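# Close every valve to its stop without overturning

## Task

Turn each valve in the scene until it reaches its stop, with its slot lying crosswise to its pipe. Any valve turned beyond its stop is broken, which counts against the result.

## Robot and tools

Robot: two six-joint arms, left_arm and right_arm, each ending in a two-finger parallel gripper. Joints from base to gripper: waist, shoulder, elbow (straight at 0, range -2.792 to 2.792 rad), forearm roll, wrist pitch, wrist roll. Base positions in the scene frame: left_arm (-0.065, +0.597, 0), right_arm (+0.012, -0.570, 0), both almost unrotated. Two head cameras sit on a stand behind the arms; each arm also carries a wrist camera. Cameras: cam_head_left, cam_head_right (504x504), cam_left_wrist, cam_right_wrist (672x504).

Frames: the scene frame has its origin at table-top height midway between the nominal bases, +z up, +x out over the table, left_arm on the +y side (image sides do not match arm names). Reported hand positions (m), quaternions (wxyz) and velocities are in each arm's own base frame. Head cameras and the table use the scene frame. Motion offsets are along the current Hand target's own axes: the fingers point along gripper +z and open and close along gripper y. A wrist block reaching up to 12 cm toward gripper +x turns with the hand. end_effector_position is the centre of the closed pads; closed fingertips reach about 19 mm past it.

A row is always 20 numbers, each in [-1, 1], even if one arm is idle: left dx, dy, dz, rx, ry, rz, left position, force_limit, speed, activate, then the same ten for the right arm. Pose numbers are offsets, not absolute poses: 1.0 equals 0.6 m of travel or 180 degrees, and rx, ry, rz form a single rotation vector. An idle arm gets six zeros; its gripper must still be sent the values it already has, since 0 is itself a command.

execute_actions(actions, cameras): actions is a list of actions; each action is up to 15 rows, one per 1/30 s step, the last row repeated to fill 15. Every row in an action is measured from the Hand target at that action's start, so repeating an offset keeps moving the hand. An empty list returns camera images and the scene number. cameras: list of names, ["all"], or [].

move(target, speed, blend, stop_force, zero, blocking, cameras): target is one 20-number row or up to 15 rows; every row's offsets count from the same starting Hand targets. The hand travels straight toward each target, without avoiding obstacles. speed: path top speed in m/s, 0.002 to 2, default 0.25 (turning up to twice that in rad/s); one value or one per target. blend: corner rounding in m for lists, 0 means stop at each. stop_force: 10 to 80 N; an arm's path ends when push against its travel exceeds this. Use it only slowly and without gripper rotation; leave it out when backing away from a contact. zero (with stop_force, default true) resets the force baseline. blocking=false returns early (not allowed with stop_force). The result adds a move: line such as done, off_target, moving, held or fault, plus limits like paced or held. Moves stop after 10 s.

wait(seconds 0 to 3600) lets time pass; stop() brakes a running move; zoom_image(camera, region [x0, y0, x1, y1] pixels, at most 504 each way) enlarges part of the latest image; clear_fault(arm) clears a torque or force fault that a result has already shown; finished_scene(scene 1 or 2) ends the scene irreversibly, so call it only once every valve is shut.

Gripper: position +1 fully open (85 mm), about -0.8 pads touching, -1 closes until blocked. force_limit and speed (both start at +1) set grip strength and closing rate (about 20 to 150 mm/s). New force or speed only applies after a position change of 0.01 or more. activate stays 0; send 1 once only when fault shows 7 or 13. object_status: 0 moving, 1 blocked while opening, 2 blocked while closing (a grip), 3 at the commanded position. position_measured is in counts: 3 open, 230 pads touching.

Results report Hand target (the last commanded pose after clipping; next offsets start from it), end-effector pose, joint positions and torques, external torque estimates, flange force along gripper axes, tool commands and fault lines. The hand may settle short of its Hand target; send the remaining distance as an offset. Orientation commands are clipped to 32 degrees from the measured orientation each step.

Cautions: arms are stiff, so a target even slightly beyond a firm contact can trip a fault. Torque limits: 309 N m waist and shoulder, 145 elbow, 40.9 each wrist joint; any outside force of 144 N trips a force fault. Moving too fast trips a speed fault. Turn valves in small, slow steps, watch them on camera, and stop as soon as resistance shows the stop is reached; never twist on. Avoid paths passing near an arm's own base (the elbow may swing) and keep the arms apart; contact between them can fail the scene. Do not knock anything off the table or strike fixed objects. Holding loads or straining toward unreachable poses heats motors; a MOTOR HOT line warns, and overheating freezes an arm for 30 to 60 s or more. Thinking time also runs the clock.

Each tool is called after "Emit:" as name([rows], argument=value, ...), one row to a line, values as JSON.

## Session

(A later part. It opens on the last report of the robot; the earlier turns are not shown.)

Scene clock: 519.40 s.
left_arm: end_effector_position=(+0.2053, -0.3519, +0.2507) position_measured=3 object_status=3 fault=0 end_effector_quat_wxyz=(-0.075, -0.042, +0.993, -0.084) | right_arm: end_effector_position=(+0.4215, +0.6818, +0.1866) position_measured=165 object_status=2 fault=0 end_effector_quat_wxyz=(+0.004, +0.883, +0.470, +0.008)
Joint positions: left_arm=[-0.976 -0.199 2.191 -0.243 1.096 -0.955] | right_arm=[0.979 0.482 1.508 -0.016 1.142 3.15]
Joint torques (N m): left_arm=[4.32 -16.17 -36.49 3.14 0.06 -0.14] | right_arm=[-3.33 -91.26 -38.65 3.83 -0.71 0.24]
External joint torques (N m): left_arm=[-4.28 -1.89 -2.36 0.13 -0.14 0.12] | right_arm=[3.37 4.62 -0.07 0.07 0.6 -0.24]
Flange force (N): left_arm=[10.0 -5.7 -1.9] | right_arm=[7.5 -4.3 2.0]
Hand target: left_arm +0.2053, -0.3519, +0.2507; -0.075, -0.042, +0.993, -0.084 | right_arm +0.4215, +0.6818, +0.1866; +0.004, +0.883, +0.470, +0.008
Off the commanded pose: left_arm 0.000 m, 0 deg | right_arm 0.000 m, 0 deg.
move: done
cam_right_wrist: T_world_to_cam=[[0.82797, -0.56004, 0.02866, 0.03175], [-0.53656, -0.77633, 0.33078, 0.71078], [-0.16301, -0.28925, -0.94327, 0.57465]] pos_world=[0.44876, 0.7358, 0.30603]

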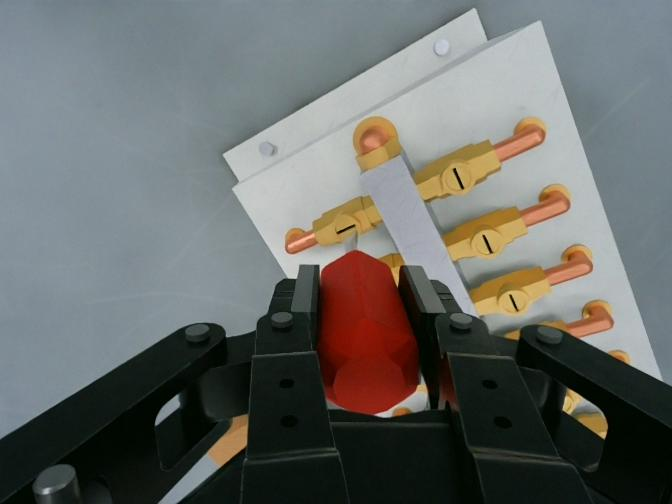

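Emit:
move(target=[0,0,0,0,0,0,1,1,1,0,0.0016,-0.0012,0.0,0,0,0.015,-0.98,1,-1,0], speed=0.05, cameras=["cam_right_wrist"])

Emit:
zoom_image(camera="cam_right_wrist", region=[325, 205, 375, 255])

Scene clock: 523.37 s.
left_arm: end_effector_position=(+0.2053, -0.3519, +0.2507) position_measured=3 object_status=3 fault=0 end_effector_quat_wxyz=(-0.075, -0.042, +0.993, -0.084) | right_arm: end_effector_position=(+0.4214, +0.6829, +0.1866) position_measured=165 object_status=2 fault=0 end_effector_quat_wxyz=(+0.004, +0.894, +0.449, +0.008)
Joint positions: left_arm=[-0.976 -0.199 2.191 -0.243 1.096 -0.955] | right_arm=[0.98 0.483 1.505 -0.016 1.143 3.198]
Joint torques (N m): left_arm=[4.14 -16.28 -36.57 3.21 0.03 -0.12] | right_arm=[-3.11 -90.92 -38.79 3.85 -0.69 0.23]
External joint torques (N m): left_arm=[-4.11 -1.74 -2.32 0.07 -0.12 0.1] | right_arm=[3.06 4.39 0.12 0.03 0.58 -0.22]
Flange force (N): left_arm=[9.5 -5.7 -1.9] | right_arm=[6.5 -4.2 2.1]
Hand target: left_arm +0.2053, -0.3519, +0.2507; -0.075, -0.042, +0.993, -0.084 | right_arm +0.4214, +0.6829, +0.1866; +0.004, +0.894, +0.449, +0.008
Off the commanded pose: left_arm 0.000 m, 0 deg | right_arm 0.000 m, 0 deg.
move: done
cam_right_wrist: T_world_to_cam=[[0.8007, -0.5984, 0.02813, 0.07023], [-0.57249, -0.75052, 0.33012, 0.70935], [-0.17643, -0.28043, -0.94352, 0.57462]] pos_world=[0.45125, 0.73555, 0.30602]

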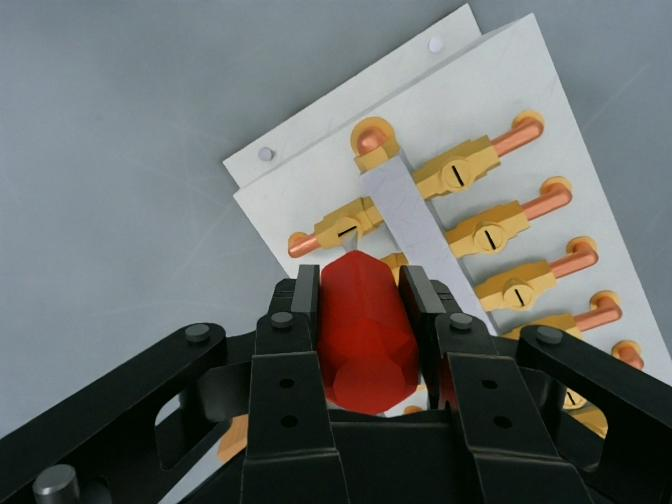

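Scaled by 10.080.

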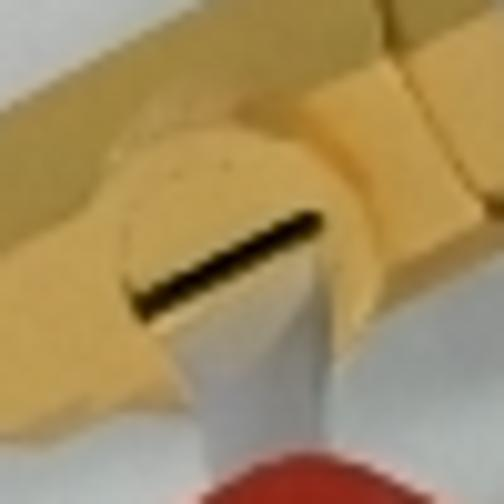

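Emit:
move(target=[0,0,0,0,0,0,1,1,1,0,0.0001,-0.0003,0.009,0,0,0.001,-0.98,1,-1,0], speed=0.05)

Emit:
move(target=[0,0,0,0,0,0,1,1,1,0,0,0,0.02,0,0,0,-0.98,1,-1,0], speed=0.01, stop_force=12)

Scene clock: 526.60 s.
left_arm: end_effector_position=(+0.2053, -0.3519, +0.2507) position_measured=3 object_status=3 fault=0 end_effector_quat_wxyz=(-0.075, -0.042, +0.993, -0.084) | right_arm: end_effector_position=(+0.4214, +0.6831, +0.1812) position_measured=165 object_status=2 fault=0 end_effector_quat_wxyz=(+0.004, +0.894, +0.447, +0.008)
Joint positions: left_arm=[-0.976 -0.199 2.191 -0.243 1.096 -0.955] | right_arm=[0.98 0.487 1.51 -0.017 1.135 3.202]
Joint torques (N m): left_arm=[4.34 -16.2 -36.57 3.16 0.04 -0.12] | right_arm=[-3.31 -91.03 -38.53 3.81 -0.7 0.24]
External joint torques (N m): left_arm=[-4.31 -1.8 -2.25 0.1 -0.12 0.11] | right_arm=[3.57 3.53 -0.27 0.1 0.58 -0.24]
Flange force (N): left_arm=[10.1 -5.7 -1.8] | right_arm=[6.0 -4.8 1.2]
Hand target: left_arm +0.2053, -0.3519, +0.2507; -0.075, -0.042, +0.993, -0.084 | right_arm +0.4214, +0.6831, +0.1812; +0.004, +0.894, +0.447, +0.008
Off the commanded pose: left_arm 0.000 m, 0 deg | right_arm 0.000 m, 0 deg.
move: done

Scene clock: 527.77 s.
left_arm: end_effector_position=(+0.2053, -0.3519, +0.2507) position_measured=3 object_status=3 fault=0 end_effector_quat_wxyz=(-0.075, -0.042, +0.993, -0.084) | right_arm: end_effector_position=(+0.4215, +0.6832, +0.1757) position_measured=165 object_status=2 fault=0 end_effector_quat_wxyz=(+0.004, +0.894, +0.447, +0.008)
Joint positions: left_arm=[-0.976 -0.199 2.191 -0.243 1.096 -0.955] | right_arm=[0.98 0.491 1.515 -0.017 1.125 3.202]
Joint torques (N m): left_arm=[4.28 -16.53 -36.68 3.17 0.01 -0.15] | right_arm=[-3.36 -67.86 -27.01 4.16 -2.37 0.25]
External joint torques (N m): left_arm=[-4.26 -1.49 -2.26 0.1 -0.1 0.13] | right_arm=[3.22 -19.45 -11.61 -0.28 2.25 -0.25]
Flange force (N): left_arm=[9.5 -6.1 -1.6] | right_arm=[0.3 -3.4 -27.3]
Hand target: left_arm +0.2053, -0.3519, +0.2507; -0.075, -0.042, +0.993, -0.084 | right_arm +0.4215, +0.6832, +0.1756; +0.004, +0.894, +0.447, +0.008 (not the last commanded pose)
Off the commanded pose: left_arm 0.000 m, 0 deg | right_arm 0.007 m, 0 deg.
move: contact (right_arm)

Emit:
move([
  [0,0,0,0,0,0,1,1,1,0,-0.00025,0.0019,-0.0007,0,0,0.0556,-0.98,1,-1,0],
  [0,0,0,0,0,0,1,1,1,0,-0.0008,0.0038,-0.0007,0,0,0.1111,-0.98,1,-1,0],
  [0,0,0,0,0,0,1,1,1,0,-0.0017,0.0055,-0.0007,0,0,0.1667,-0.98,1,-1,0],
  [0,0,0,0,0,0,1,1,1,0,-0.0029,0.007,-0.0007,0,0,0.2222,-0.98,1,-1,0],
  [0,0,0,0,0,0,1,1,1,0,-0.0043,0.0083,-0.0007,0,0,0.2778,-0.98,1,-1,0],
  [0,0,0,0,0,0,1,1,1,0,-0.0059,0.0093,-0.0007,0,0,0.3333,-0.98,1,-1,0],
  [0,0,0,0,0,0,1,1,1,0,-0.0076,0.0101,-0.0007,0,0,0.3889,-0.98,1,-1,0],
  [0,0,0,0,0,0,1,1,1,0,-0.0094,0.0105,-0.0007,0,0,0.4444,-0.98,1,-1,0],
  [0,0,0,0,0,0,1,1,1,0,-0.0117,0.0105,-0.0007,0,0,0.5075,-0.98,1,-1,0],
], speed=0.15, blend=[0.001,0.001,0.001,0.001,0.001,0.001,0.001,0.001,0])

Emit:
execute_actions([
  [[0,0,0,0,0,0,1,1,1,0,0,0.0002,0,0,0,0.0056,-0.98,1,-1,0]],
  [[0,0,0,0,0,0,1,1,1,0,0,0.0002,0,0,0,0.0056,-0.98,1,-1,0]],
], cameras=["cam_right_wrist"])

Emit:
zoom_image(camera="cam_right_wrist", region=[325, 205, 375, 255])

Scene clock: 540.33 s.
left_arm: end_effector_position=(+0.2053, -0.3519, +0.2507) position_measured=3 object_status=3 fault=0 end_effector_quat_wxyz=(-0.075, -0.042, +0.993, -0.084) | right_arm: end_effector_position=(+0.4223, +0.6738, +0.1761) position_measured=165 object_status=2 fault=0 end_effector_quat_wxyz=(-0.003, +0.945, -0.327, +0.009)
Joint positions: left_arm=[-0.976 -0.199 2.191 -0.243 1.096 -0.955] | right_arm=[0.973 0.479 1.532 -0.017 1.12 4.788]
Joint torques (N m): left_arm=[4.39 -16.4 -36.68 3.16 0 -0.13] | right_arm=[-1.02 -70.82 -31.8 5.22 -4 0.82]
External joint torques (N m): left_arm=[-4.32 -1.88 -2.22 0.1 -0.07 0.12] | right_arm=[1.03 -15.28 -6.56 -1.42 3.96 -0.82]
Flange force (N): left_arm=[10.2 -5.6 -1.9] | right_arm=[0.4 3.8 -22.8]
Hand target: left_arm +0.2053, -0.3519, +0.2507; -0.075, -0.042, +0.993, -0.084 | right_arm +0.4223, +0.6738, +0.1761; -0.003, +0.945, -0.327, +0.009
Off the commanded pose: left_arm 0.000 m, 0 deg | right_arm 0.000 m, 0 deg.
move: done

Scene clock: 541.53 s.
left_arm: end_effector_position=(+0.2053, -0.3519, +0.2507) position_measured=3 object_status=3 fault=0 end_effector_quat_wxyz=(-0.075, -0.042, +0.993, -0.084) | right_arm: end_effector_position=(+0.4222, +0.6737, +0.1761) position_measured=165 object_status=2 fault=0 end_effector_quat_wxyz=(-0.003, +0.939, -0.344, +0.009)
Joint positions: left_arm=[-0.976 -0.199 2.191 -0.243 1.096 -0.955] | right_arm=[0.973 0.479 1.532 -0.017 1.12 4.824]
Joint torques (N m): left_arm=[4.42 -16.52 -36.53 3.16 0.05 -0.16] | right_arm=[-1.94 -69.91 -31.65 5.85 -4.07 1.58]
External joint torques (N m): left_arm=[-4.35 -1.72 -2.33 0.11 -0.13 0.15] | right_arm=[2.12 -15.97 -6.62 -2.05 4.03 -1.58]
External joint torques at the end of the 1st action: left_arm=[-4.23 -1.44 -2.16 0.14 -0.1 0.15] | right_arm=[1.16 -15.02 -6.34 -1.81 4.13 -1.16]
Flange force (N): left_arm=[9.9 -6.0 -1.7] | right_arm=[0.3 4.6 -23.4]
Flange force at the end of the 1st action (N): left_arm=[9.4 -6.0 -1.4] | right_arm=[0.8 3.7 -22.6]
Hand target: left_arm +0.2053, -0.3519, +0.2507; -0.075, -0.042, +0.993, -0.084 | right_arm +0.4222, +0.6737, +0.1761; -0.003, +0.939, -0.344, +0.009
Off the commanded pose: left_arm 0.000 m, 0 deg | right_arm 0.000 m, 0 deg.
Step readings (end_effector_position of left_arm | right_arm; steps 1 to 15: 1st action; 16 to 30: 2nd action):
0: (+0.2053, -0.3519, +0.2507) | (+0.4223, +0.6738, +0.1761)
1: (+0.2053, -0.3519, +0.2507) | (+0.4223, +0.6738, +0.1761)
2: (+0.2053, -0.3519, +0.2507) | (+0.4223, +0.6738, +0.1761)
4: (+0.2053, -0.3519, +0.2507) | (+0.4223, +0.6737, +0.1761)
8: (+0.2053, -0.3519, +0.2507) | (+0.4223, +0.6737, +0.1761)
15: (+0.2053, -0.3519, +0.2507) | (+0.4223, +0.6737, +0.1761)
16: (+0.2053, -0.3519, +0.2507) | (+0.4223, +0.6737, +0.1761)
17: (+0.2053, -0.3519, +0.2507) | (+0.4222, +0.6737, +0.1761)
19: (+0.2053, -0.3519, +0.2507) | (+0.4222, +0.6737, +0.1761)
23: (+0.2053, -0.3519, +0.2507) | (+0.4222, +0.6736, +0.1761)
30: (+0.2053, -0.3519, +0.2507) | (+0.4222, +0.6737, +0.1761)
cam_right_wrist: T_world_to_cam=[[-0.64689, -0.76258, 0.00139, 0.79082], [-0.72014, 0.61149, 0.32784, -0.14857], [-0.25085, 0.21108, -0.94473, 0.26273]] pos_world=[0.47049, 0.63845, 0.29582]

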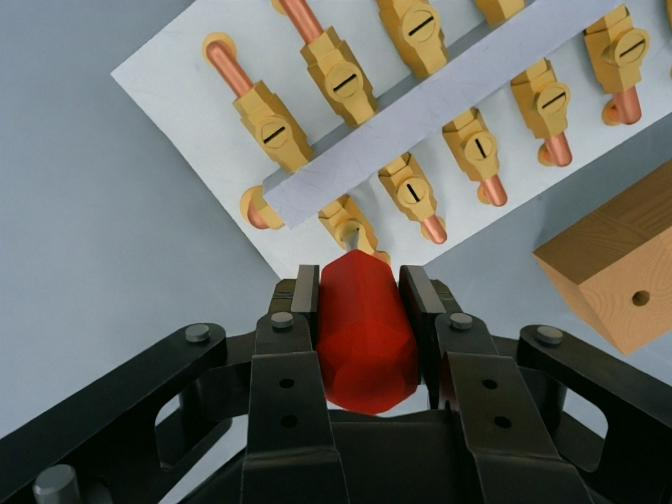

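Scaled by 10.080.

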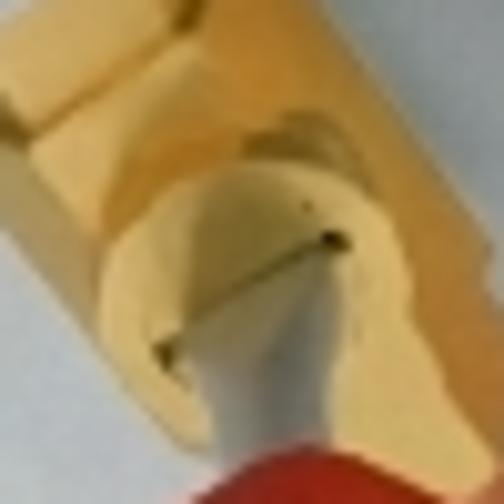

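Emit:
move([
  [0,0,0,0,0,0,1,1,1,0,0,-0.0005,-0.0005,0,0,-0.017,-0.98,1,-1,0],
  [0,0,0,0,0,0,1,1,1,0,0,-0.0005,-0.0195,0,0,-0.02,-0.98,1,-1,0],
  [0,0,0,0,0,0,1,1,1,0,0.0142,0.0218,-0.0195,0,0,-0.27,-0.98,1,-1,0],
  [0,0,0,0,0,0,1,1,1,0,0.0284,0.0437,-0.0175,0,0,-0.5233,-0.98,1,-1,0],
], speed=[0.05,0.1,0.4,0.4], blend=[0,0.002,0.01,0], cameras=["cam_right_wrist"])

Emit:
zoom_image(camera="cam_right_wrist", region=[325, 205, 375, 255])

Scene clock: 550.00 s.
left_arm: end_effector_position=(+0.2053, -0.3519, +0.2507) position_measured=3 object_status=3 fault=0 end_effector_quat_wxyz=(-0.075, -0.042, +0.993, -0.084) | right_arm: end_effector_position=(+0.4181, +0.6426, +0.1865) position_measured=165 object_status=2 fault=0 end_effector_quat_wxyz=(+0.004, +0.891, +0.454, +0.008)
Joint positions: left_arm=[-0.976 -0.199 2.191 -0.243 1.096 -0.955] | right_arm=[0.955 0.43 1.587 -0.016 1.114 3.161]
Joint torques (N m): left_arm=[4.4 -16.1 -36.65 3.16 0 -0.15] | right_arm=[-3.19 -85.07 -38.38 3.81 -0.69 0.16]
External joint torques (N m): left_arm=[-4.38 -1.83 -2.13 0.1 -0.07 0.14] | right_arm=[3.19 3.25 -0.08 0.06 0.57 -0.16]
Flange force (N): left_arm=[10.2 -5.6 -1.7] | right_arm=[5.3 -4.3 1.3]
Hand target: left_arm +0.2053, -0.3519, +0.2507; -0.075, -0.042, +0.993, -0.084 | right_arm +0.4181, +0.6426, +0.1865; +0.004, +0.891, +0.454, +0.008
Off the commanded pose: left_arm 0.000 m, 0 deg | right_arm 0.000 m, 0 deg.
move: done
cam_right_wrist: T_world_to_cam=[[0.80746, -0.58924, 0.02834, 0.04006], [-0.564, -0.757, 0.32992, 0.67776], [-0.17295, -0.28238, -0.94358, 0.56239]] pos_world=[0.44717, 0.69548, 0.30592]

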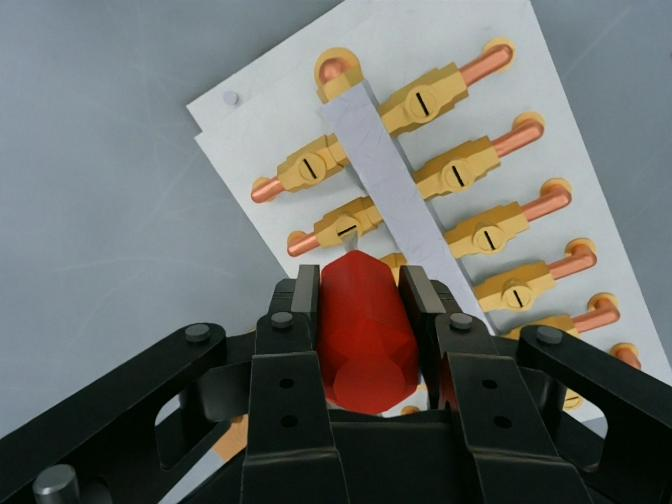

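Scaled by 10.080.

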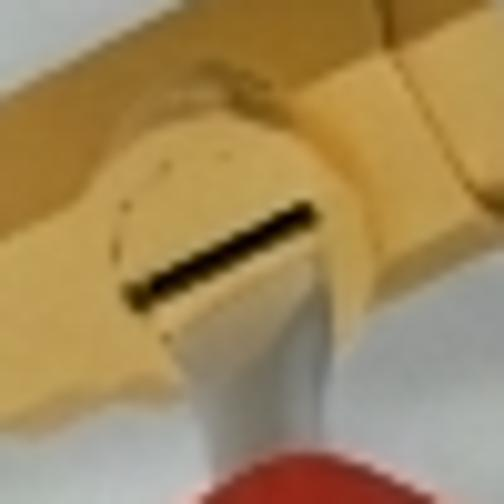

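Emit:
move(target=[0,0,0,0,0,0,1,1,1,0,0.0007,-0.0009,0.009,0,0,0.002,-0.98,1,-1,0], speed=0.05)

Emit:
move(target=[0,0,0,0,0,0,1,1,1,0,0,0,0.02,0,0,0,-0.98,1,-1,0], speed=0.01, stop_force=12)

Scene clock: 553.23 s.
left_arm: end_effector_position=(+0.2053, -0.3519, +0.2507) position_measured=3 object_status=3 fault=0 end_effector_quat_wxyz=(-0.075, -0.042, +0.993, -0.084) | right_arm: end_effector_position=(+0.4180, +0.6433, +0.1811) position_measured=165 object_status=2 fault=0 end_effector_quat_wxyz=(+0.004, +0.893, +0.451, +0.008)
Joint positions: left_arm=[-0.976 -0.199 2.191 -0.243 1.096 -0.955] | right_arm=[0.955 0.435 1.591 -0.016 1.105 3.168]
Joint torques (N m): left_arm=[4.36 -16.38 -36.6 3.18 0.02 -0.11] | right_arm=[-3.24 -85.37 -38.08 3.79 -0.7 0.24]
External joint torques (N m): left_arm=[-4.24 -2.09 -2.29 0.09 -0.1 0.1] | right_arm=[2.91 3.69 -0.09 0.03 0.58 -0.24]
Flange force (N): left_arm=[10.2 -5.3 -2.1] | right_arm=[5.9 -3.9 1.6]
Hand target: left_arm +0.2053, -0.3519, +0.2507; -0.075, -0.042, +0.993, -0.084 | right_arm +0.4180, +0.6433, +0.1811; +0.004, +0.893, +0.451, +0.008
Off the commanded pose: left_arm 0.000 m, 0 deg | right_arm 0.000 m, 0 deg.
move: done

Scene clock: 554.37 s.
left_arm: end_effector_position=(+0.2053, -0.3519, +0.2507) position_measured=3 object_status=3 fault=0 end_effector_quat_wxyz=(-0.075, -0.042, +0.993, -0.084) | right_arm: end_effector_position=(+0.4181, +0.6434, +0.1757) position_measured=165 object_status=2 fault=0 end_effector_quat_wxyz=(+0.004, +0.892, +0.451, +0.008)
Joint positions: left_arm=[-0.976 -0.199 2.191 -0.243 1.096 -0.955] | right_arm=[0.955 0.439 1.595 -0.017 1.096 3.168]
Joint torques (N m): left_arm=[4.2 -16.6 -36.58 3.18 0.04 -0.14] | right_arm=[-2.92 -70.35 -30.66 4.15 -2.28 0.25]
External joint torques (N m): left_arm=[-4.13 -1.72 -2.31 0.08 -0.12 0.12] | right_arm=[2.65 -11.46 -7.34 -0.34 2.15 -0.25]
Flange force (N): left_arm=[9.5 -5.7 -1.9] | right_arm=[1.4 -3.0 -18.4]
Hand target: left_arm +0.2053, -0.3519, +0.2507; -0.075, -0.042, +0.993, -0.084 | right_arm +0.4181, +0.6434, +0.1756; +0.004, +0.892, +0.451, +0.008 (not the last commanded pose)
Off the commanded pose: left_arm 0.000 m, 0 deg | right_arm 0.007 m, 0 deg.
move: contact (right_arm)

Seated. Turn.

Emit:
move([
  [0,0,0,0,0,0,1,1,1,0,-0.00025,0.0019,-0.0006,0,0,0.0556,-0.98,1,-1,0],
  [0,0,0,0,0,0,1,1,1,0,-0.0008,0.0038,-0.0006,0,0,0.1111,-0.98,1,-1,0],
  [0,0,0,0,0,0,1,1,1,0,-0.0017,0.0055,-0.0006,0,0,0.1667,-0.98,1,-1,0],
  [0,0,0,0,0,0,1,1,1,0,-0.0029,0.007,-0.0006,0,0,0.2222,-0.98,1,-1,0],
  [0,0,0,0,0,0,1,1,1,0,-0.0043,0.0083,-0.0006,0,0,0.2778,-0.98,1,-1,0],
  [0,0,0,0,0,0,1,1,1,0,-0.0059,0.0093,-0.0006,0,0,0.3333,-0.98,1,-1,0],
  [0,0,0,0,0,0,1,1,1,0,-0.0076,0.0101,-0.0006,0,0,0.3889,-0.98,1,-1,0],
  [0,0,0,0,0,0,1,1,1,0,-0.0094,0.0105,-0.0006,0,0,0.4444,-0.98,1,-1,0],
  [0,0,0,0,0,0,1,1,1,0,-0.0117,0.0105,-0.0006,0,0,0.5085,-0.98,1,-1,0],
], speed=0.15, blend=[0.001,0.001,0.001,0.001,0.001,0.001,0.001,0.001,0])

Emit:
execute_actions([
  [[0,0,0,0,0,0,1,1,1,0,0,0.0002,0,0,0,0.0056,-0.98,1,-1,0]],
  [[0,0,0,0,0,0,1,1,1,0,0,0.0002,0,0,0,0.0056,-0.98,1,-1,0]],
], cameras=["cam_right_wrist"])

Emit:
zoom_image(camera="cam_right_wrist", region=[325, 205, 375, 255])

Scene clock: 565.70 s.
left_arm: end_effector_position=(+0.2053, -0.3519, +0.2507) position_measured=3 object_status=3 fault=0 end_effector_quat_wxyz=(-0.075, -0.042, +0.993, -0.084) | right_arm: end_effector_position=(+0.4190, +0.6340, +0.1760) position_measured=165 object_status=2 fault=0 end_effector_quat_wxyz=(-0.003, +0.946, -0.325, +0.009)
Joint positions: left_arm=[-0.976 -0.199 2.191 -0.243 1.096 -0.955] | right_arm=[0.947 0.428 1.611 -0.016 1.091 4.758]
Joint torques (N m): left_arm=[4.23 -16.55 -36.46 3.16 0.06 -0.15] | right_arm=[-2.14 -65.04 -30.75 5.14 -3.84 0.83]
External joint torques (N m): left_arm=[-4.17 -1.64 -2.39 0.11 -0.14 0.13] | right_arm=[1.9 -15.71 -7.05 -1.41 3.8 -0.83]
Flange force (N): left_arm=[9.4 -5.9 -1.8] | right_arm=[-0.8 4.2 -24.1]
Hand target: left_arm +0.2053, -0.3519, +0.2507; -0.075, -0.042, +0.993, -0.084 | right_arm +0.4190, +0.6340, +0.1760; -0.003, +0.946, -0.325, +0.009
Off the commanded pose: left_arm 0.000 m, 0 deg | right_arm 0.000 m, 0 deg.
move: done

Scene clock: 566.90 s.
left_arm: end_effector_position=(+0.2053, -0.3519, +0.2507) position_measured=3 object_status=3 fault=0 end_effector_quat_wxyz=(-0.075, -0.042, +0.993, -0.084) | right_arm: end_effector_position=(+0.4188, +0.6338, +0.1760) position_measured=165 object_status=2 fault=0 end_effector_quat_wxyz=(-0.003, +0.940, -0.341, +0.009)
Joint positions: left_arm=[-0.976 -0.199 2.191 -0.243 1.096 -0.955] | right_arm=[0.947 0.427 1.612 -0.017 1.091 4.793]
Joint torques (N m): left_arm=[4.67 -16.54 -36.69 3.12 0.02 -0.13] | right_arm=[-1.79 -64.51 -30.6 5.62 -3.95 1.32]
External joint torques (N m): left_arm=[-4.61 -1.65 -2.21 0.15 -0.09 0.12] | right_arm=[1.89 -16.36 -7.32 -1.87 3.91 -1.32]
External joint torques at the end of the 1st action: left_arm=[-4.34 -1.82 -2.26 0.1 -0.13 0.14] | right_arm=[1.29 -16.04 -7.18 -1.59 3.9 -0.92]
Flange force (N): left_arm=[10.6 -6.2 -1.5] | right_arm=[0.1 4.4 -24.9]
Flange force at the end of the 1st action (N): left_arm=[10.1 -5.7 -1.7] | right_arm=[0.3 4.3 -24.6]
Hand target: left_arm +0.2053, -0.3519, +0.2507; -0.075, -0.042, +0.993, -0.084 | right_arm +0.4188, +0.6338, +0.1760; -0.003, +0.940, -0.341, +0.009
Off the commanded pose: left_arm 0.000 m, 0 deg | right_arm 0.000 m, 0 deg.
Step readings (end_effector_position of left_arm | right_arm; steps 1 to 15: 1st action; 16 to 30: 2nd action):
0: (+0.2053, -0.3519, +0.2507) | (+0.4190, +0.6340, +0.1760)
1: (+0.2053, -0.3519, +0.2507) | (+0.4190, +0.6340, +0.1760)
2: (+0.2053, -0.3519, +0.2507) | (+0.4190, +0.6339, +0.1760)
4: (+0.2053, -0.3519, +0.2507) | (+0.4189, +0.6339, +0.1760)
8: (+0.2053, -0.3519, +0.2507) | (+0.4189, +0.6339, +0.1760)
15: (+0.2053, -0.3519, +0.2507) | (+0.4189, +0.6339, +0.1760)
16: (+0.2053, -0.3519, +0.2507) | (+0.4189, +0.6339, +0.1760)
17: (+0.2053, -0.3519, +0.2507) | (+0.4189, +0.6339, +0.1760)
19: (+0.2053, -0.3519, +0.2507) | (+0.4188, +0.6338, +0.1760)
23: (+0.2053, -0.3519, +0.2507) | (+0.4188, +0.6338, +0.1760)
30: (+0.2053, -0.3519, +0.2507) | (+0.4188, +0.6338, +0.1760)
cam_right_wrist: T_world_to_cam=[[-0.64298, -0.76588, 0.00124, 0.75874], [-0.72332, 0.60778, 0.32774, -0.12289], [-0.25176, 0.20983, -0.94477, 0.27147]] pos_world=[0.46731, 0.59884, 0.29581]

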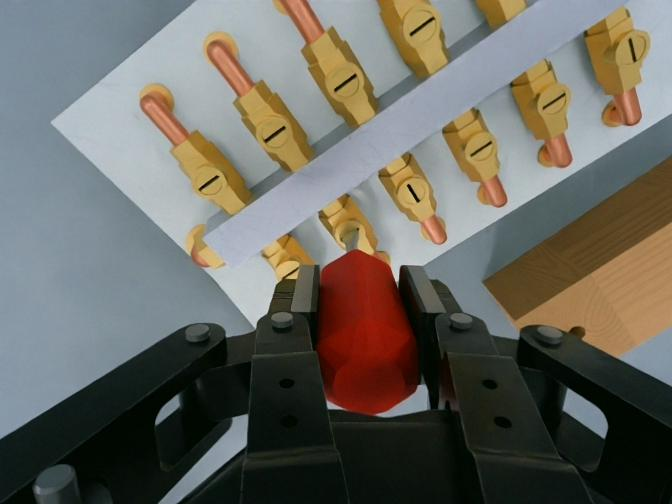

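Scaled by 10.080.

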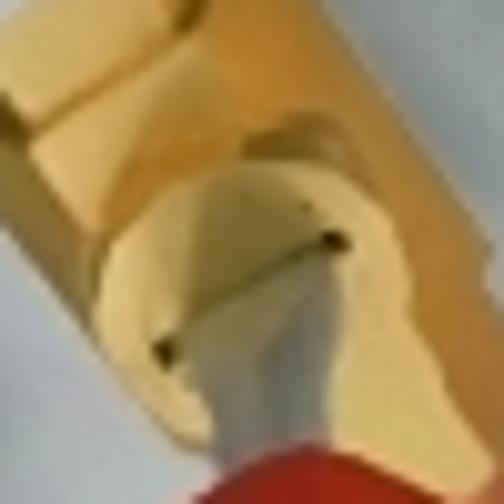

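Emit:
execute_actions([
  [[0,0,0,0,0,0,1,1,1,0,0,0.0002,0,0,0,0.0056,-0.98,1,-1,0]],
])

Emit:
move([
  [0,0,0,0,0,0,1,1,1,0,0,-0.0005,-0.0005,0,0,-0.02,-0.98,1,-1,0],
  [0,0,0,0,0,0,1,1,1,0,0,-0.0005,-0.0195,0,0,-0.02,-0.98,1,-1,0],
  [0,0,0,0,0,0,1,1,1,0,0.0145,0.0213,-0.0195,0,0,-0.27,-0.98,1,-1,0],
  [0,0,0,0,0,0,1,1,1,0,0.0289,0.0432,-0.0177,0,0,-0.5278,-0.98,1,-1,0],
], speed=[0.05,0.1,0.4,0.4], blend=[0,0.002,0.01,0], cameras=["cam_right_wrist"])

Emit:
zoom_image(camera="cam_right_wrist", region=[325, 205, 375, 255])

Scene clock: 572.83 s.
left_arm: end_effector_position=(+0.2053, -0.3519, +0.2507) position_measured=3 object_status=3 fault=0 end_effector_quat_wxyz=(-0.075, -0.042, +0.993, -0.084) | right_arm: end_effector_position=(+0.4187, +0.6337, +0.1760) position_measured=165 object_status=2 fault=0 end_effector_quat_wxyz=(-0.004, +0.937, -0.350, +0.009)
Joint positions: left_arm=[-0.976 -0.199 2.191 -0.243 1.096 -0.955] | right_arm=[0.947 0.427 1.612 -0.017 1.091 4.811]
Joint torques (N m): left_arm=[4.72 -16.1 -36.55 3.18 0.02 -0.1] | right_arm=[-1.95 -64.32 -30.29 5.86 -3.86 1.75]
External joint torques (N m): left_arm=[-4.7 -1.9 -2.27 0.08 -0.1 0.09] | right_arm=[1.76 -16.62 -7.68 -2.11 3.81 -1.76]
Flange force (N): left_arm=[11.1 -6.1 -1.7] | right_arm=[0.8 4.0 -25.3]
Hand target: left_arm +0.2053, -0.3519, +0.2507; -0.075, -0.042, +0.993, -0.084 | right_arm +0.4187, +0.6337, +0.1760; -0.004, +0.937, -0.350, +0.009
Off the commanded pose: left_arm 0.000 m, 0 deg | right_arm 0.000 m, 0 deg.
Step readings (end_effector_position of left_arm | right_arm):
0: (+0.2053, -0.3519, +0.2507) | (+0.4188, +0.6338, +0.1760)
1: (+0.2053, -0.3519, +0.2507) | (+0.4188, +0.6338, +0.1760)
2: (+0.2053, -0.3519, +0.2507) | (+0.4188, +0.6338, +0.1760)
4: (+0.2053, -0.3519, +0.2507) | (+0.4188, +0.6337, +0.1760)
8: (+0.2053, -0.3519, +0.2507) | (+0.4187, +0.6337, +0.1760)
15: (+0.2053, -0.3519, +0.2507) | (+0.4187, +0.6337, +0.1760)

Scene clock: 576.27 s.
left_arm: end_effector_position=(+0.2053, -0.3519, +0.2507) position_measured=3 object_status=3 fault=0 end_effector_quat_wxyz=(-0.075, -0.042, +0.993, -0.084) | right_arm: end_effector_position=(+0.4147, +0.6028, +0.1865) position_measured=165 object_status=2 fault=0 end_effector_quat_wxyz=(+0.004, +0.891, +0.454, +0.008)
Joint positions: left_arm=[-0.976 -0.199 2.191 -0.243 1.096 -0.955] | right_arm=[0.927 0.379 1.663 -0.016 1.088 3.132]
Joint torques (N m): left_arm=[4.34 -16.2 -36.57 3.19 0.06 -0.15] | right_arm=[-3.34 -79.51 -37.8 3.76 -0.68 0.25]
External joint torques (N m): left_arm=[-4.26 -2.04 -2.24 0.07 -0.14 0.14] | right_arm=[3.22 3.3 -0.09 0.04 0.56 -0.25]
Flange force (N): left_arm=[10.2 -5.3 -1.9] | right_arm=[5.4 -4.3 1.4]
Hand target: left_arm +0.2053, -0.3519, +0.2507; -0.075, -0.042, +0.993, -0.084 | right_arm +0.4147, +0.6028, +0.1865; +0.004, +0.891, +0.454, +0.008
Off the commanded pose: left_arm 0.000 m, 0 deg | right_arm 0.000 m, 0 deg.
move: done
cam_right_wrist: T_world_to_cam=[[0.80844, -0.5879, 0.02833, 0.01813], [-0.56276, -0.75796, 0.32984, 0.64573], [-0.17244, -0.2826, -0.94361, 0.55057]] pos_world=[0.44368, 0.65569, 0.30602]

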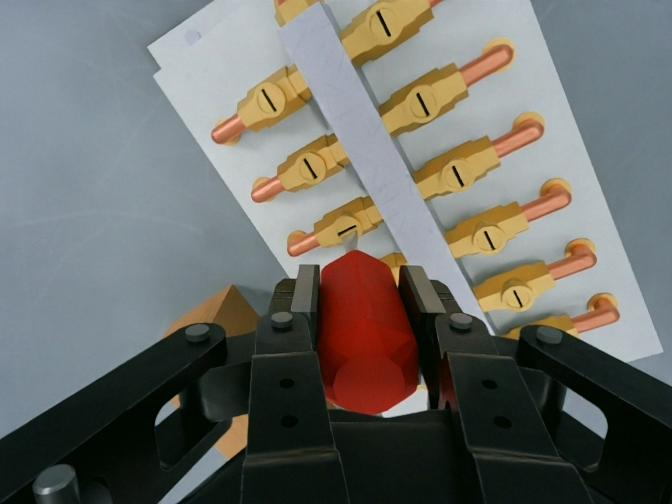

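Scaled by 10.080.

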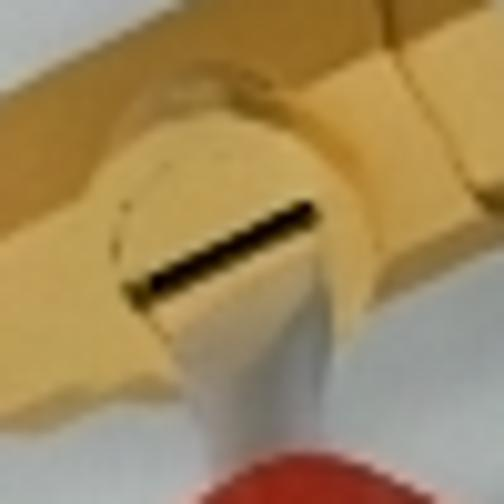

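Identical picture; same corrections.

Emit:
move(target=[0,0,0,0,0,0,1,1,1,0,0.0007,-0.0009,0.009,0,0,0.002,-0.98,1,-1,0], speed=0.05)

Emit:
move(target=[0,0,0,0,0,0,1,1,1,0,0,0,0.02,0,0,0,-0.98,1,-1,0], speed=0.01, stop_force=12)

Scene clock: 578.87 s.
left_arm: end_effector_position=(+0.2053, -0.3519, +0.2507) position_measured=3 object_status=3 fault=0 end_effector_quat_wxyz=(-0.075, -0.042, +0.993, -0.084) | right_arm: end_effector_position=(+0.4146, +0.6034, +0.1811) position_measured=165 object_status=2 fault=0 end_effector_quat_wxyz=(+0.004, +0.892, +0.452, +0.008)
Joint positions: left_arm=[-0.976 -0.199 2.191 -0.243 1.096 -0.955] | right_arm=[0.927 0.384 1.667 -0.016 1.08 3.139]
Joint torques (N m): left_arm=[4.38 -16.27 -36.66 3.18 0.05 -0.15] | right_arm=[-3.2 -79.65 -37.59 3.73 -0.69 0.21]
External joint torques (N m): left_arm=[-4.33 -1.89 -2.23 0.08 -0.13 0.14] | right_arm=[3.13 2.83 -0.24 0.08 0.57 -0.21]
Flange force (N): left_arm=[10.1 -5.6 -1.8] | right_arm=[5.0 -4.2 0.9]
Hand target: left_arm +0.2053, -0.3519, +0.2507; -0.075, -0.042, +0.993, -0.084 | right_arm +0.4146, +0.6034, +0.1811; +0.004, +0.892, +0.452, +0.008
Off the commanded pose: left_arm 0.000 m, 0 deg | right_arm 0.000 m, 0 deg.
move: done

Scene clock: 580.03 s.
left_arm: end_effector_position=(+0.2053, -0.3519, +0.2507) position_measured=3 object_status=3 fault=0 end_effector_quat_wxyz=(-0.075, -0.042, +0.993, -0.084) | right_arm: end_effector_position=(+0.4147, +0.6035, +0.1755) position_measured=165 object_status=2 fault=0 end_effector_quat_wxyz=(+0.004, +0.892, +0.452, +0.009)
Joint positions: left_arm=[-0.976 -0.199 2.191 -0.243 1.096 -0.955] | right_arm=[0.927 0.388 1.672 -0.016 1.07 3.139]
Joint torques (N m): left_arm=[4.61 -16.17 -36.67 3.19 0.03 -0.13] | right_arm=[-2.99 -63.87 -29.57 4.02 -2.35 0.24]
External joint torques (N m): left_arm=[-4.54 -2.09 -2.21 0.08 -0.11 0.12] | right_arm=[3.43 -12.99 -7.91 -0.23 2.23 -0.24]
Flange force (N): left_arm=[10.9 -5.5 -1.8] | right_arm=[-0.1 -4.1 -20.8]
Hand target: left_arm +0.2053, -0.3519, +0.2507; -0.075, -0.042, +0.993, -0.084 | right_arm +0.4147, +0.6035, +0.1755; +0.004, +0.892, +0.452, +0.009 (not the last commanded pose)
Off the commanded pose: left_arm 0.000 m, 0 deg | right_arm 0.006 m, 0 deg.
move: contact (right_arm)

Emit:
move([
  [0,0,0,0,0,0,1,1,1,0,-0.00025,0.0019,-0.0006,0,0,0.0556,-0.98,1,-1,0],
  [0,0,0,0,0,0,1,1,1,0,-0.0008,0.0038,-0.0006,0,0,0.1111,-0.98,1,-1,0],
  [0,0,0,0,0,0,1,1,1,0,-0.0017,0.0055,-0.0006,0,0,0.1667,-0.98,1,-1,0],
  [0,0,0,0,0,0,1,1,1,0,-0.0029,0.007,-0.0006,0,0,0.2222,-0.98,1,-1,0],
  [0,0,0,0,0,0,1,1,1,0,-0.0043,0.0083,-0.0006,0,0,0.2778,-0.98,1,-1,0],
  [0,0,0,0,0,0,1,1,1,0,-0.0059,0.0093,-0.0006,0,0,0.3333,-0.98,1,-1,0],
  [0,0,0,0,0,0,1,1,1,0,-0.0076,0.0101,-0.0006,0,0,0.3889,-0.98,1,-1,0],
  [0,0,0,0,0,0,1,1,1,0,-0.0094,0.0105,-0.0006,0,0,0.4444,-0.98,1,-1,0],
  [0,0,0,0,0,0,1,1,1,0,-0.0117,0.0105,-0.0006,0,0,0.5085,-0.98,1,-1,0],
], speed=0.15, blend=[0.001,0.001,0.001,0.001,0.001,0.001,0.001,0.001,0])

Emit:
execute_actions([
  [[0,0,0,0,0,0,1,1,1,0,0,0.0002,0,0,0,0.0056,-0.98,1,-1,0]],
  [[0,0,0,0,0,0,1,1,1,0,0,0.0002,0,0,0,0.0056,-0.98,1,-1,0]],
  [[0,0,0,0,0,0,1,1,1,0,0,0.0002,0,0,0,0.0056,-0.98,1,-1,0]],
], cameras=["cam_right_wrist"])

Emit:
zoom_image(camera="cam_right_wrist", region=[325, 205, 375, 255])

Scene clock: 592.77 s.
left_arm: end_effector_position=(+0.2053, -0.3519, +0.2507) position_measured=3 object_status=3 fault=0 end_effector_quat_wxyz=(-0.075, -0.042, +0.993, -0.084) | right_arm: end_effector_position=(+0.4156, +0.5941, +0.1759) position_measured=165 object_status=2 fault=0 end_effector_quat_wxyz=(-0.003, +0.946, -0.324, +0.009)
Joint positions: left_arm=[-0.976 -0.199 2.191 -0.243 1.096 -0.955] | right_arm=[0.918 0.378 1.686 -0.016 1.066 4.728]
Joint torques (N m): left_arm=[4.19 -16.24 -36.69 3.17 0.06 -0.11] | right_arm=[0.07 -47.26 -23.81 6.34 -4.81 1.72]
External joint torques (N m): left_arm=[-4.12 -2 -2.19 0.09 -0.14 0.09] | right_arm=[0.07 -28.26 -13.52 -2.64 4.76 -1.72]
Flange force (N): left_arm=[9.9 -5.2 -1.9] | right_arm=[3.3 8.4 -42.0]
Hand target: left_arm +0.2053, -0.3519, +0.2507; -0.075, -0.042, +0.993, -0.084 | right_arm +0.4156, +0.5941, +0.1759; -0.003, +0.946, -0.324, +0.009
Off the commanded pose: left_arm 0.000 m, 0 deg | right_arm 0.000 m, 0 deg.
move: done

Scene clock: 594.47 s.
left_arm: end_effector_position=(+0.2053, -0.3519, +0.2507) position_measured=3 object_status=3 fault=0 end_effector_quat_wxyz=(-0.075, -0.042, +0.993, -0.084) | right_arm: end_effector_position=(+0.4153, +0.5938, +0.1759) position_measured=165 object_status=2 fault=0 end_effector_quat_wxyz=(-0.004, +0.937, -0.349, +0.009)
Joint positions: left_arm=[-0.976 -0.199 2.191 -0.243 1.096 -0.955] | right_arm=[0.919 0.377 1.687 -0.016 1.065 4.781]
Joint torques (N m): left_arm=[4.33 -16.18 -36.59 3.12 0.05 -0.14] | right_arm=[-0.96 -45.43 -22.55 6.41 -4.7 1.7]
External joint torques (N m): left_arm=[-4.33 -1.72 -2.28 0.14 -0.13 0.13] | right_arm=[0.45 -29.86 -14.74 -2.74 4.66 -1.7]
External joint torques at the end of the 1st action: left_arm=[-4.22 -2.23 -2.2 0.16 -0.13 0.1] | right_arm=[0.37 -29.57 -14.51 -2.85 4.67 -1.72]
External joint torques at the end of the 2nd action: left_arm=[-4.24 -1.87 -2.24 0.1 -0.09 0.14] | right_arm=[0.97 -30.01 -14.56 -2.74 4.66 -1.72]
Flange force (N): left_arm=[9.9 -5.9 -1.7] | right_arm=[3.2 8.0 -44.2]
Flange force at the end of the 1st action (N): left_arm=[10.4 -5.0 -2.1] | right_arm=[3.3 8.1 -43.8]
Flange force at the end of the 2nd action (N): left_arm=[9.9 -5.5 -1.9] | right_arm=[2.5 8.7 -44.2]
Hand target: left_arm +0.2053, -0.3519, +0.2507; -0.075, -0.042, +0.993, -0.084 | right_arm +0.4153, +0.5938, +0.1759; -0.004, +0.937, -0.349, +0.009
Off the commanded pose: left_arm 0.000 m, 0 deg | right_arm 0.000 m, 0 deg.
Step readings (end_effector_position of left_arm | right_arm; steps 1 to 15: 1st action; 16 to 30: 2nd action; 31 to 45: 3rd action):
0: (+0.2053, -0.3519, +0.2507) | (+0.4156, +0.5941, +0.1759)
1: (+0.2053, -0.3519, +0.2507) | (+0.4156, +0.5941, +0.1759)
2: (+0.2053, -0.3519, +0.2507) | (+0.4156, +0.5941, +0.1759)
4: (+0.2053, -0.3519, +0.2507) | (+0.4155, +0.5940, +0.1759)
8: (+0.2053, -0.3519, +0.2507) | (+0.4155, +0.5940, +0.1759)
15: (+0.2053, -0.3519, +0.2507) | (+0.4155, +0.5940, +0.1759)
16: (+0.2053, -0.3519, +0.2507) | (+0.4155, +0.5940, +0.1759)
17: (+0.2053, -0.3519, +0.2507) | (+0.4155, +0.5940, +0.1759)
19: (+0.2053, -0.3519, +0.2507) | (+0.4154, +0.5940, +0.1759)
23: (+0.2053, -0.3519, +0.2507) | (+0.4154, +0.5939, +0.1759)
30: (+0.2053, -0.3519, +0.2507) | (+0.4154, +0.5939, +0.1759)
31: (+0.2053, -0.3519, +0.2507) | (+0.4154, +0.5939, +0.1759)
32: (+0.2053, -0.3519, +0.2507) | (+0.4154, +0.5939, +0.1759)
34: (+0.2053, -0.3519, +0.2507) | (+0.4154, +0.5939, +0.1759)
38: (+0.2053, -0.3519, +0.2507) | (+0.4153, +0.5938, +0.1759)
45: (+0.2053, -0.3519, +0.2507) | (+0.4153, +0.5938, +0.1759)
cam_right_wrist: T_world_to_cam=[[-0.65506, -0.75557, 0.00081, 0.72489], [-0.71362, 0.61904, 0.32793, -0.11182], [-0.24828, 0.21424, -0.9447, 0.27472]] pos_world=[0.46326, 0.55808, 0.29561]

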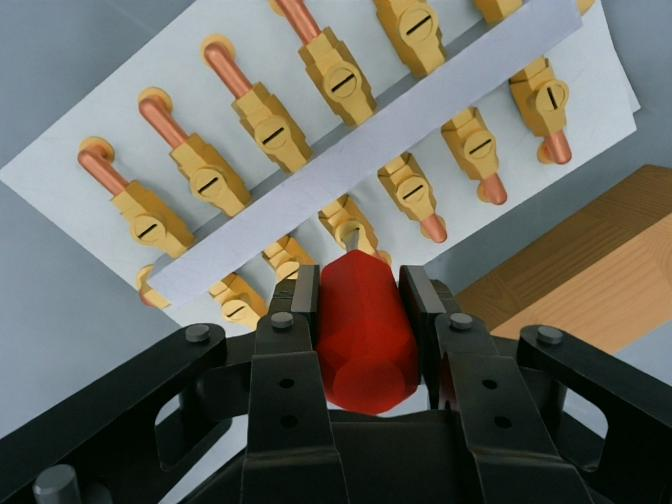

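Scaled by 10.080.

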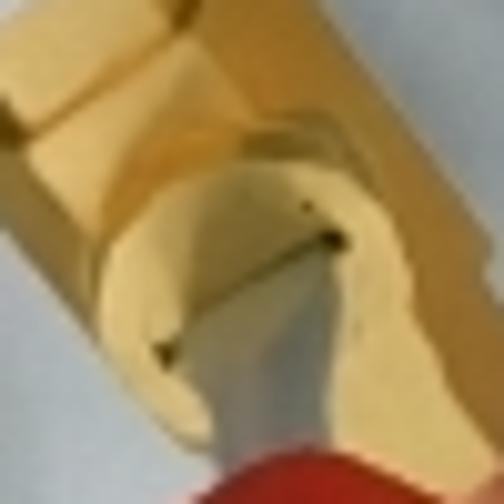

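Emit:
execute_actions([
  [[0,0,0,0,0,0,1,1,1,0,0,0,-0.0008,0,0,0,-0.98,1,-1,0]],
  [[0,0,0,0,0,0,1,1,1,0,0,0.0002,0,0,0,0.0056,-0.98,1,-1,0]],
  [[0,0,0,0,0,0,1,1,1,0,0,0.0002,0,0,0,0.0056,-0.98,1,-1,0]],
])

Scene clock: 599.57 s.
left_arm: end_effector_position=(+0.2053, -0.3519, +0.2507) position_measured=3 object_status=3 fault=0 end_effector_quat_wxyz=(-0.075, -0.042, +0.993, -0.084) | right_arm: end_effector_position=(+0.4152, +0.5937, +0.1763) position_measured=165 object_status=2 fault=0 end_effector_quat_wxyz=(-0.004, +0.931, -0.365, +0.009)
Joint positions: left_arm=[-0.976 -0.199 2.191 -0.243 1.096 -0.955] | right_arm=[0.919 0.376 1.687 -0.016 1.066 4.816]
Joint torques (N m): left_arm=[4.19 -16.38 -36.7 3.16 0.03 -0.15] | right_arm=[-2.3 -73.84 -37.64 6.06 -2.83 2.12]
External joint torques (N m): left_arm=[-4.1 -2.03 -2.2 0.1 -0.11 0.14] | right_arm=[2.09 -0.97 0.45 -2.38 2.79 -2.12]
External joint torques at the end of the 1st action: left_arm=[-4.65 -1.88 -2.37 0.08 -0.15 0.14] | right_arm=[0.41 -9 -3.53 -2.75 3.24 -1.67]
External joint torques at the end of the 2nd action: left_arm=[-4.17 -1.85 -2.25 0.11 -0.09 0.08] | right_arm=[0.93 -1.14 1.79 -2.65 3.67 -1.78]
Flange force (N): left_arm=[9.8 -5.1 -2.0] | right_arm=[0.1 0.4 -5.0]
Flange force at the end of the 1st action (N): left_arm=[10.7 -6.2 -1.7] | right_arm=[2.3 2.9 -15.6]
Flange force at the end of the 2nd action (N): left_arm=[9.9 -5.5 -1.9] | right_arm=[1.6 2.7 -5.4]
Hand target: left_arm +0.2053, -0.3519, +0.2507; -0.075, -0.042, +0.993, -0.084 | right_arm +0.4152, +0.5937, +0.1763; -0.004, +0.931, -0.365, +0.009
Off the commanded pose: left_arm 0.000 m, 0 deg | right_arm 0.000 m, 0 deg.
Step readings (end_effector_position of left_arm | right_arm; steps 1 to 15: 1st action; 16 to 30: 2nd action; 31 to 45: 3rd action):
0: (+0.2053, -0.3519, +0.2507) | (+0.4153, +0.5938, +0.1759)
1: (+0.2053, -0.3519, +0.2507) | (+0.4153, +0.5938, +0.1759)
2: (+0.2053, -0.3519, +0.2507) | (+0.4153, +0.5938, +0.1759)
4: (+0.2053, -0.3519, +0.2507) | (+0.4153, +0.5938, +0.1760)
8: (+0.2053, -0.3519, +0.2507) | (+0.4152, +0.5937, +0.1760)
15: (+0.2053, -0.3519, +0.2507) | (+0.4153, +0.5938, +0.1762)
16: (+0.2053, -0.3519, +0.2507) | (+0.4153, +0.5938, +0.1762)
17: (+0.2053, -0.3519, +0.2507) | (+0.4153, +0.5938, +0.1763)
19: (+0.2053, -0.3519, +0.2507) | (+0.4153, +0.5938, +0.1763)
23: (+0.2053, -0.3519, +0.2507) | (+0.4153, +0.5938, +0.1763)
30: (+0.2053, -0.3519, +0.2507) | (+0.4153, +0.5938, +0.1764)
31: (+0.2053, -0.3519, +0.2507) | (+0.4153, +0.5938, +0.1764)
32: (+0.2053, -0.3519, +0.2507) | (+0.4153, +0.5938, +0.1764)
34: (+0.2053, -0.3519, +0.2507) | (+0.4153, +0.5938, +0.1764)
38: (+0.2053, -0.3519, +0.2507) | (+0.4152, +0.5937, +0.1764)
45: (+0.2053, -0.3519, +0.2507) | (+0.4152, +0.5937, +0.1763)

Emit:
move([
  [0,0,0,0,0,0,1,1,1,0,0,-0.0007,-0.0003,0,0,-0.024,-0.98,1,-1,0],
  [0,0,0,0,0,0,1,1,1,0,0,-0.0007,-0.03,0,0,-0.024,-0.98,1,-1,0],
  [0,0,0,0,0,0,1,1,1,0,0.0577,0.0723,-0.03,0,0,-0.24,-0.98,1,-1,0],
  [0,0,0,0,0,0,1,1,1,0,0.1153,0.1447,-0.0172,0,0,-0.46,-0.98,1,-1,0],
], speed=[0.05,0.1,0.4,0.3], blend=[0,0.002,0.01,0], cameras=["cam_right_wrist"])

Emit:
zoom_image(camera="cam_right_wrist", region=[325, 205, 375, 255])

Scene clock: 609.10 s.
left_arm: end_effector_position=(+0.2053, -0.3519, +0.2507) position_measured=3 object_status=3 fault=0 end_effector_quat_wxyz=(-0.075, -0.042, +0.993, -0.084) | right_arm: end_effector_position=(+0.4066, +0.4830, +0.1864) position_measured=165 object_status=2 fault=0 end_effector_quat_wxyz=(+0.003, +0.940, +0.342, +0.009)
Joint positions: left_arm=[-0.976 -0.199 2.191 -0.243 1.096 -0.955] | right_arm=[0.822 0.234 1.864 -0.015 1.031 3.275]
Joint torques (N m): left_arm=[4.57 -16.35 -36.6 3.16 0.08 -0.14] | right_arm=[-3.45 -63.14 -36.7 3.59 -0.67 0.37]
External joint torques (N m): left_arm=[-4.5 -1.93 -2.32 0.1 -0.16 0.13] | right_arm=[3.47 2.79 0.21 0.07 0.56 -0.37]
Flange force (N): left_arm=[10.5 -5.8 -1.8] | right_arm=[3.2 -5.6 1.5]
Hand target: left_arm +0.2053, -0.3519, +0.2507; -0.075, -0.042, +0.993, -0.084 | right_arm +0.4066, +0.4830, +0.1864; +0.003, +0.940, +0.342, +0.009
Off the commanded pose: left_arm 0.000 m, 0 deg | right_arm 0.000 m, 0 deg.
move: done
cam_right_wrist: T_world_to_cam=[[0.64057, -0.76749, 0.0251, 0.10976], [-0.73086, -0.59931, 0.3266, 0.54286], [-0.23562, -0.22755, -0.94483, 0.51455]] pos_world=[0.44769, 0.52667, 0.30611]

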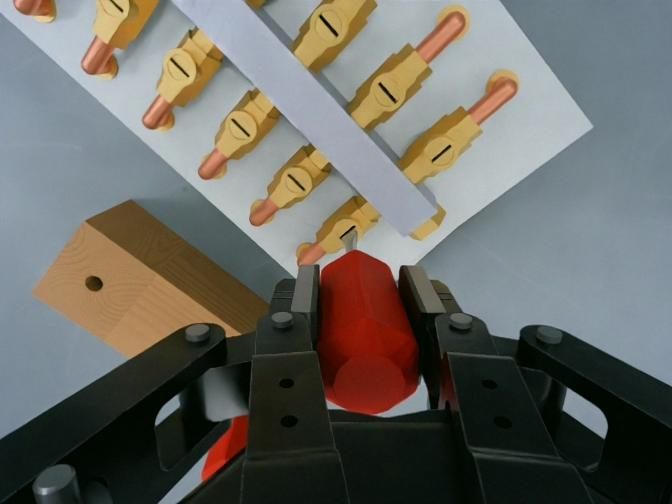

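Scaled by 10.080.

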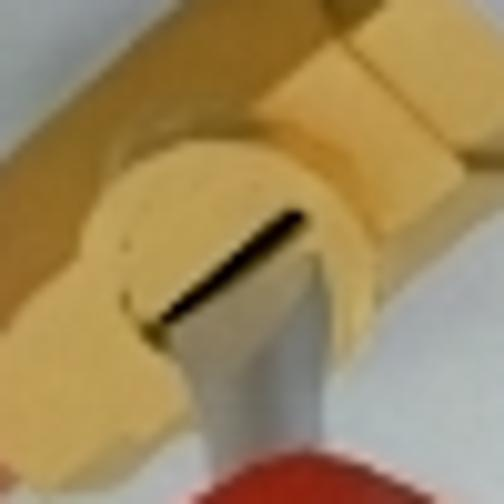

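Emit:
move(target=[0,0,0,0,0,0,1,1,1,0,-0.001,-0.0026,0,0,0,-0.0694,-0.98,1,-1,0], speed=0.1, cameras=["cam_right_wrist"])

Emit:
zoom_image(camera="cam_right_wrist", region=[325, 205, 375, 255])

Scene clock: 615.63 s.
left_arm: end_effector_position=(+0.2053, -0.3519, +0.2507) position_measured=3 object_status=3 fault=0 end_effector_quat_wxyz=(-0.075, -0.042, +0.993, -0.084) | right_arm: end_effector_position=(+0.4052, +0.4837, +0.1864) position_measured=165 object_status=2 fault=0 end_effector_quat_wxyz=(+0.004, +0.897, +0.442, +0.009)
Joint positions: left_arm=[-0.976 -0.199 2.191 -0.243 1.096 -0.955] | right_arm=[0.825 0.233 1.864 -0.016 1.031 3.059]
Joint torques (N m): left_arm=[4.86 -16.79 -36.64 3.16 0.02 -0.13] | right_arm=[-3.28 -63.33 -36.72 3.62 -0.68 0.19]
External joint torques (N m): left_arm=[-4.76 -1.56 -2.21 0.1 -0.1 0.12] | right_arm=[3.21 2.94 0.08 0.07 0.56 -0.19]
Flange force (N): left_arm=[10.8 -6.5 -1.3] | right_arm=[4.8 -4.7 1.5]
Hand target: left_arm +0.2053, -0.3519, +0.2507; -0.075, -0.042, +0.993, -0.084 | right_arm +0.4052, +0.4838, +0.1864; +0.004, +0.897, +0.442, +0.009
Off the commanded pose: left_arm 0.000 m, 0 deg | right_arm 0.000 m, 0 deg.
move: done
cam_right_wrist: T_world_to_cam=[[0.79143, -0.61061, 0.02827, -0.02632], [-0.58415, -0.74189, 0.3292, 0.55131], [-0.18004, -0.27705, -0.94384, 0.51563]] pos_world=[0.43571, 0.5358, 0.30592]

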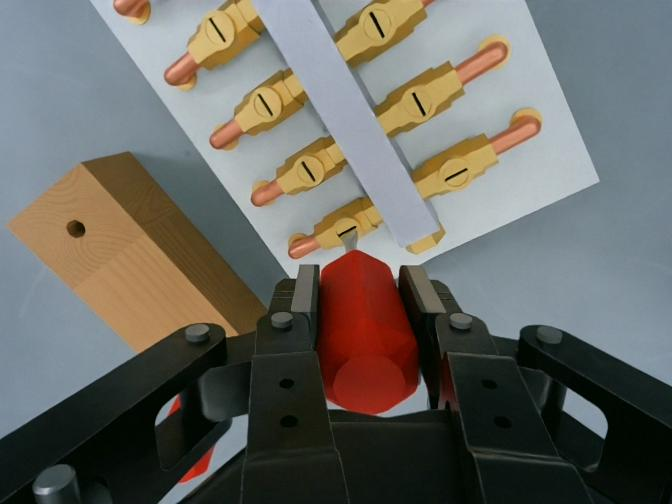

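Scaled by 10.080.

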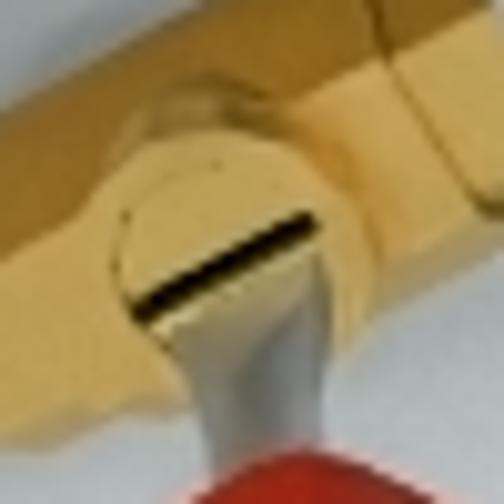

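Emit:
move(target=[0,0,0,0,0,0,1,1,1,0,0,-0.0009,0.009,0,0,-0.007,-0.98,1,-1,0], speed=0.05)

Emit:
move(target=[0,0,0,0,0,0,1,1,1,0,0,0,0.02,0,0,0,-0.98,1,-1,0], speed=0.01, stop_force=12)

Scene clock: 619.03 s.
left_arm: end_effector_position=(+0.2053, -0.3519, +0.2507) position_measured=3 object_status=3 fault=0 end_effector_quat_wxyz=(-0.075, -0.042, +0.993, -0.084) | right_arm: end_effector_position=(+0.4048, +0.4841, +0.1810) position_measured=165 object_status=2 fault=0 end_effector_quat_wxyz=(+0.004, +0.892, +0.452, +0.009)
Joint positions: left_arm=[-0.976 -0.199 2.191 -0.243 1.096 -0.955] | right_arm=[0.826 0.238 1.87 -0.015 1.021 3.038]
Joint torques (N m): left_arm=[4.4 -16.26 -36.74 3.14 0 -0.1] | right_arm=[-3.32 -63.59 -36.47 3.62 -0.69 0.18]
External joint torques (N m): left_arm=[-4.36 -1.76 -2.09 0.12 -0.08 0.09] | right_arm=[3.16 3.12 -0.04 0.06 0.56 -0.18]
Flange force (N): left_arm=[10.3 -5.6 -1.6] | right_arm=[5.4 -4.5 1.6]
Hand target: left_arm +0.2053, -0.3519, +0.2507; -0.075, -0.042, +0.993, -0.084 | right_arm +0.4049, +0.4841, +0.1810; +0.004, +0.892, +0.452, +0.009
Off the commanded pose: left_arm 0.000 m, 0 deg | right_arm 0.000 m, 0 deg.
move: done

Scene clock: 619.97 s.
left_arm: end_effector_position=(+0.2053, -0.3519, +0.2507) position_measured=3 object_status=3 fault=0 end_effector_quat_wxyz=(-0.075, -0.042, +0.993, -0.084) | right_arm: end_effector_position=(+0.4050, +0.4842, +0.1778) position_measured=165 object_status=2 fault=0 end_effector_quat_wxyz=(+0.004, +0.892, +0.452, +0.009)
Joint positions: left_arm=[-0.976 -0.199 2.191 -0.243 1.096 -0.955] | right_arm=[0.826 0.241 1.873 -0.015 1.015 3.038]
Joint torques (N m): left_arm=[4.44 -16.2 -36.76 3.14 0.05 -0.16] | right_arm=[-3.37 -47.29 -25.98 3.74 -1.54 0.23]
External joint torques (N m): left_arm=[-4.37 -2 -2.08 0.13 -0.13 0.15] | right_arm=[3.35 -13.51 -10.32 -0.08 1.42 -0.23]
Flange force (N): left_arm=[10.4 -5.2 -1.7] | right_arm=[1.5 -4.6 -24.2]
Hand target: left_arm +0.2053, -0.3519, +0.2507; -0.075, -0.042, +0.993, -0.084 | right_arm +0.4049, +0.4842, +0.1778; +0.004, +0.892, +0.452, +0.009 (not the last commanded pose)
Off the commanded pose: left_arm 0.000 m, 0 deg | right_arm 0.009 m, 0 deg.
move: contact (right_arm)

On top. Look.

Emit:
wait(seconds=0.1, cameras=["cam_right_wrist"])

Emit:
zoom_image(camera="cam_right_wrist", region=[325, 205, 375, 255])

Scene clock: 621.70 s.
left_arm: end_effector_position=(+0.2053, -0.3519, +0.2507) position_measured=3 object_status=3 fault=0 end_effector_quat_wxyz=(-0.075, -0.042, +0.993, -0.084) | right_arm: end_effector_position=(+0.4049, +0.4842, +0.1778) position_measured=165 object_status=2 fault=0 end_effector_quat_wxyz=(+0.004, +0.892, +0.452, +0.009)
Joint positions: left_arm=[-0.976 -0.199 2.191 -0.243 1.096 -0.955] | right_arm=[0.826 0.241 1.872 -0.015 1.015 3.038]
Joint torques (N m): left_arm=[4.33 -16.25 -36.6 3.1 0.02 -0.12] | right_arm=[-3.46 -47.2 -25.94 3.74 -1.57 0.27]
External joint torques (N m): left_arm=[-4.26 -1.98 -2.3 0.17 -0.11 0.1] | right_arm=[3.31 -14.1 -10.54 -0.07 1.44 -0.27]
Flange force (N): left_arm=[10.2 -5.5 -2.0] | right_arm=[1.0 -4.5 -25.0]
Hand target: left_arm +0.2053, -0.3519, +0.2507; -0.075, -0.042, +0.993, -0.084 | right_arm +0.4049, +0.4842, +0.1778; +0.004, +0.892, +0.452, +0.009 (not the last commanded pose)
Tool commands: left_gripper/position=+1.0 left_gripper/force_limit=+1.0 left_gripper/speed=+1.0 left_gripper/activate=+0.0 right_gripper/position=-0.98 right_gripper/force_limit=+1.0 right_gripper/speed=-1.0 right_gripper/activate=+0.0
Off the commanded pose: left_arm 0.000 m, 0 deg | right_arm 0.009 m, 0 deg.
wait: 0.10 s; at rest from the start
cam_right_wrist: T_world_to_cam=[[0.80466, -0.59307, 0.0283, -0.03945], [-0.56771, -0.75454, 0.32921, 0.55373], [-0.17389, -0.28097, -0.94383, 0.50698]] pos_world=[0.43426, 0.53686, 0.29732]

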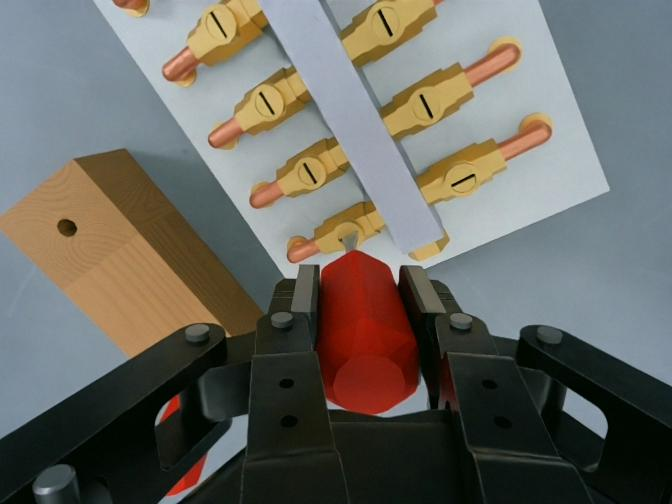

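Scaled by 10.080.

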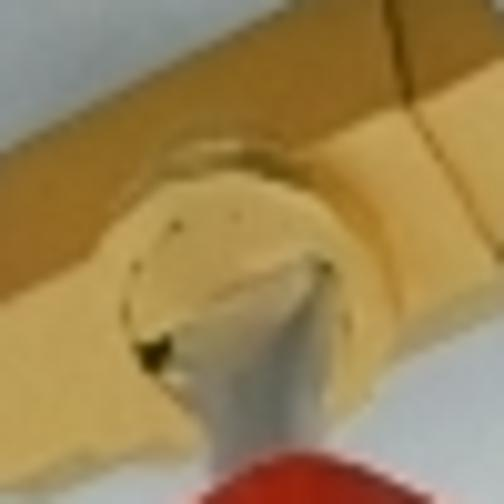

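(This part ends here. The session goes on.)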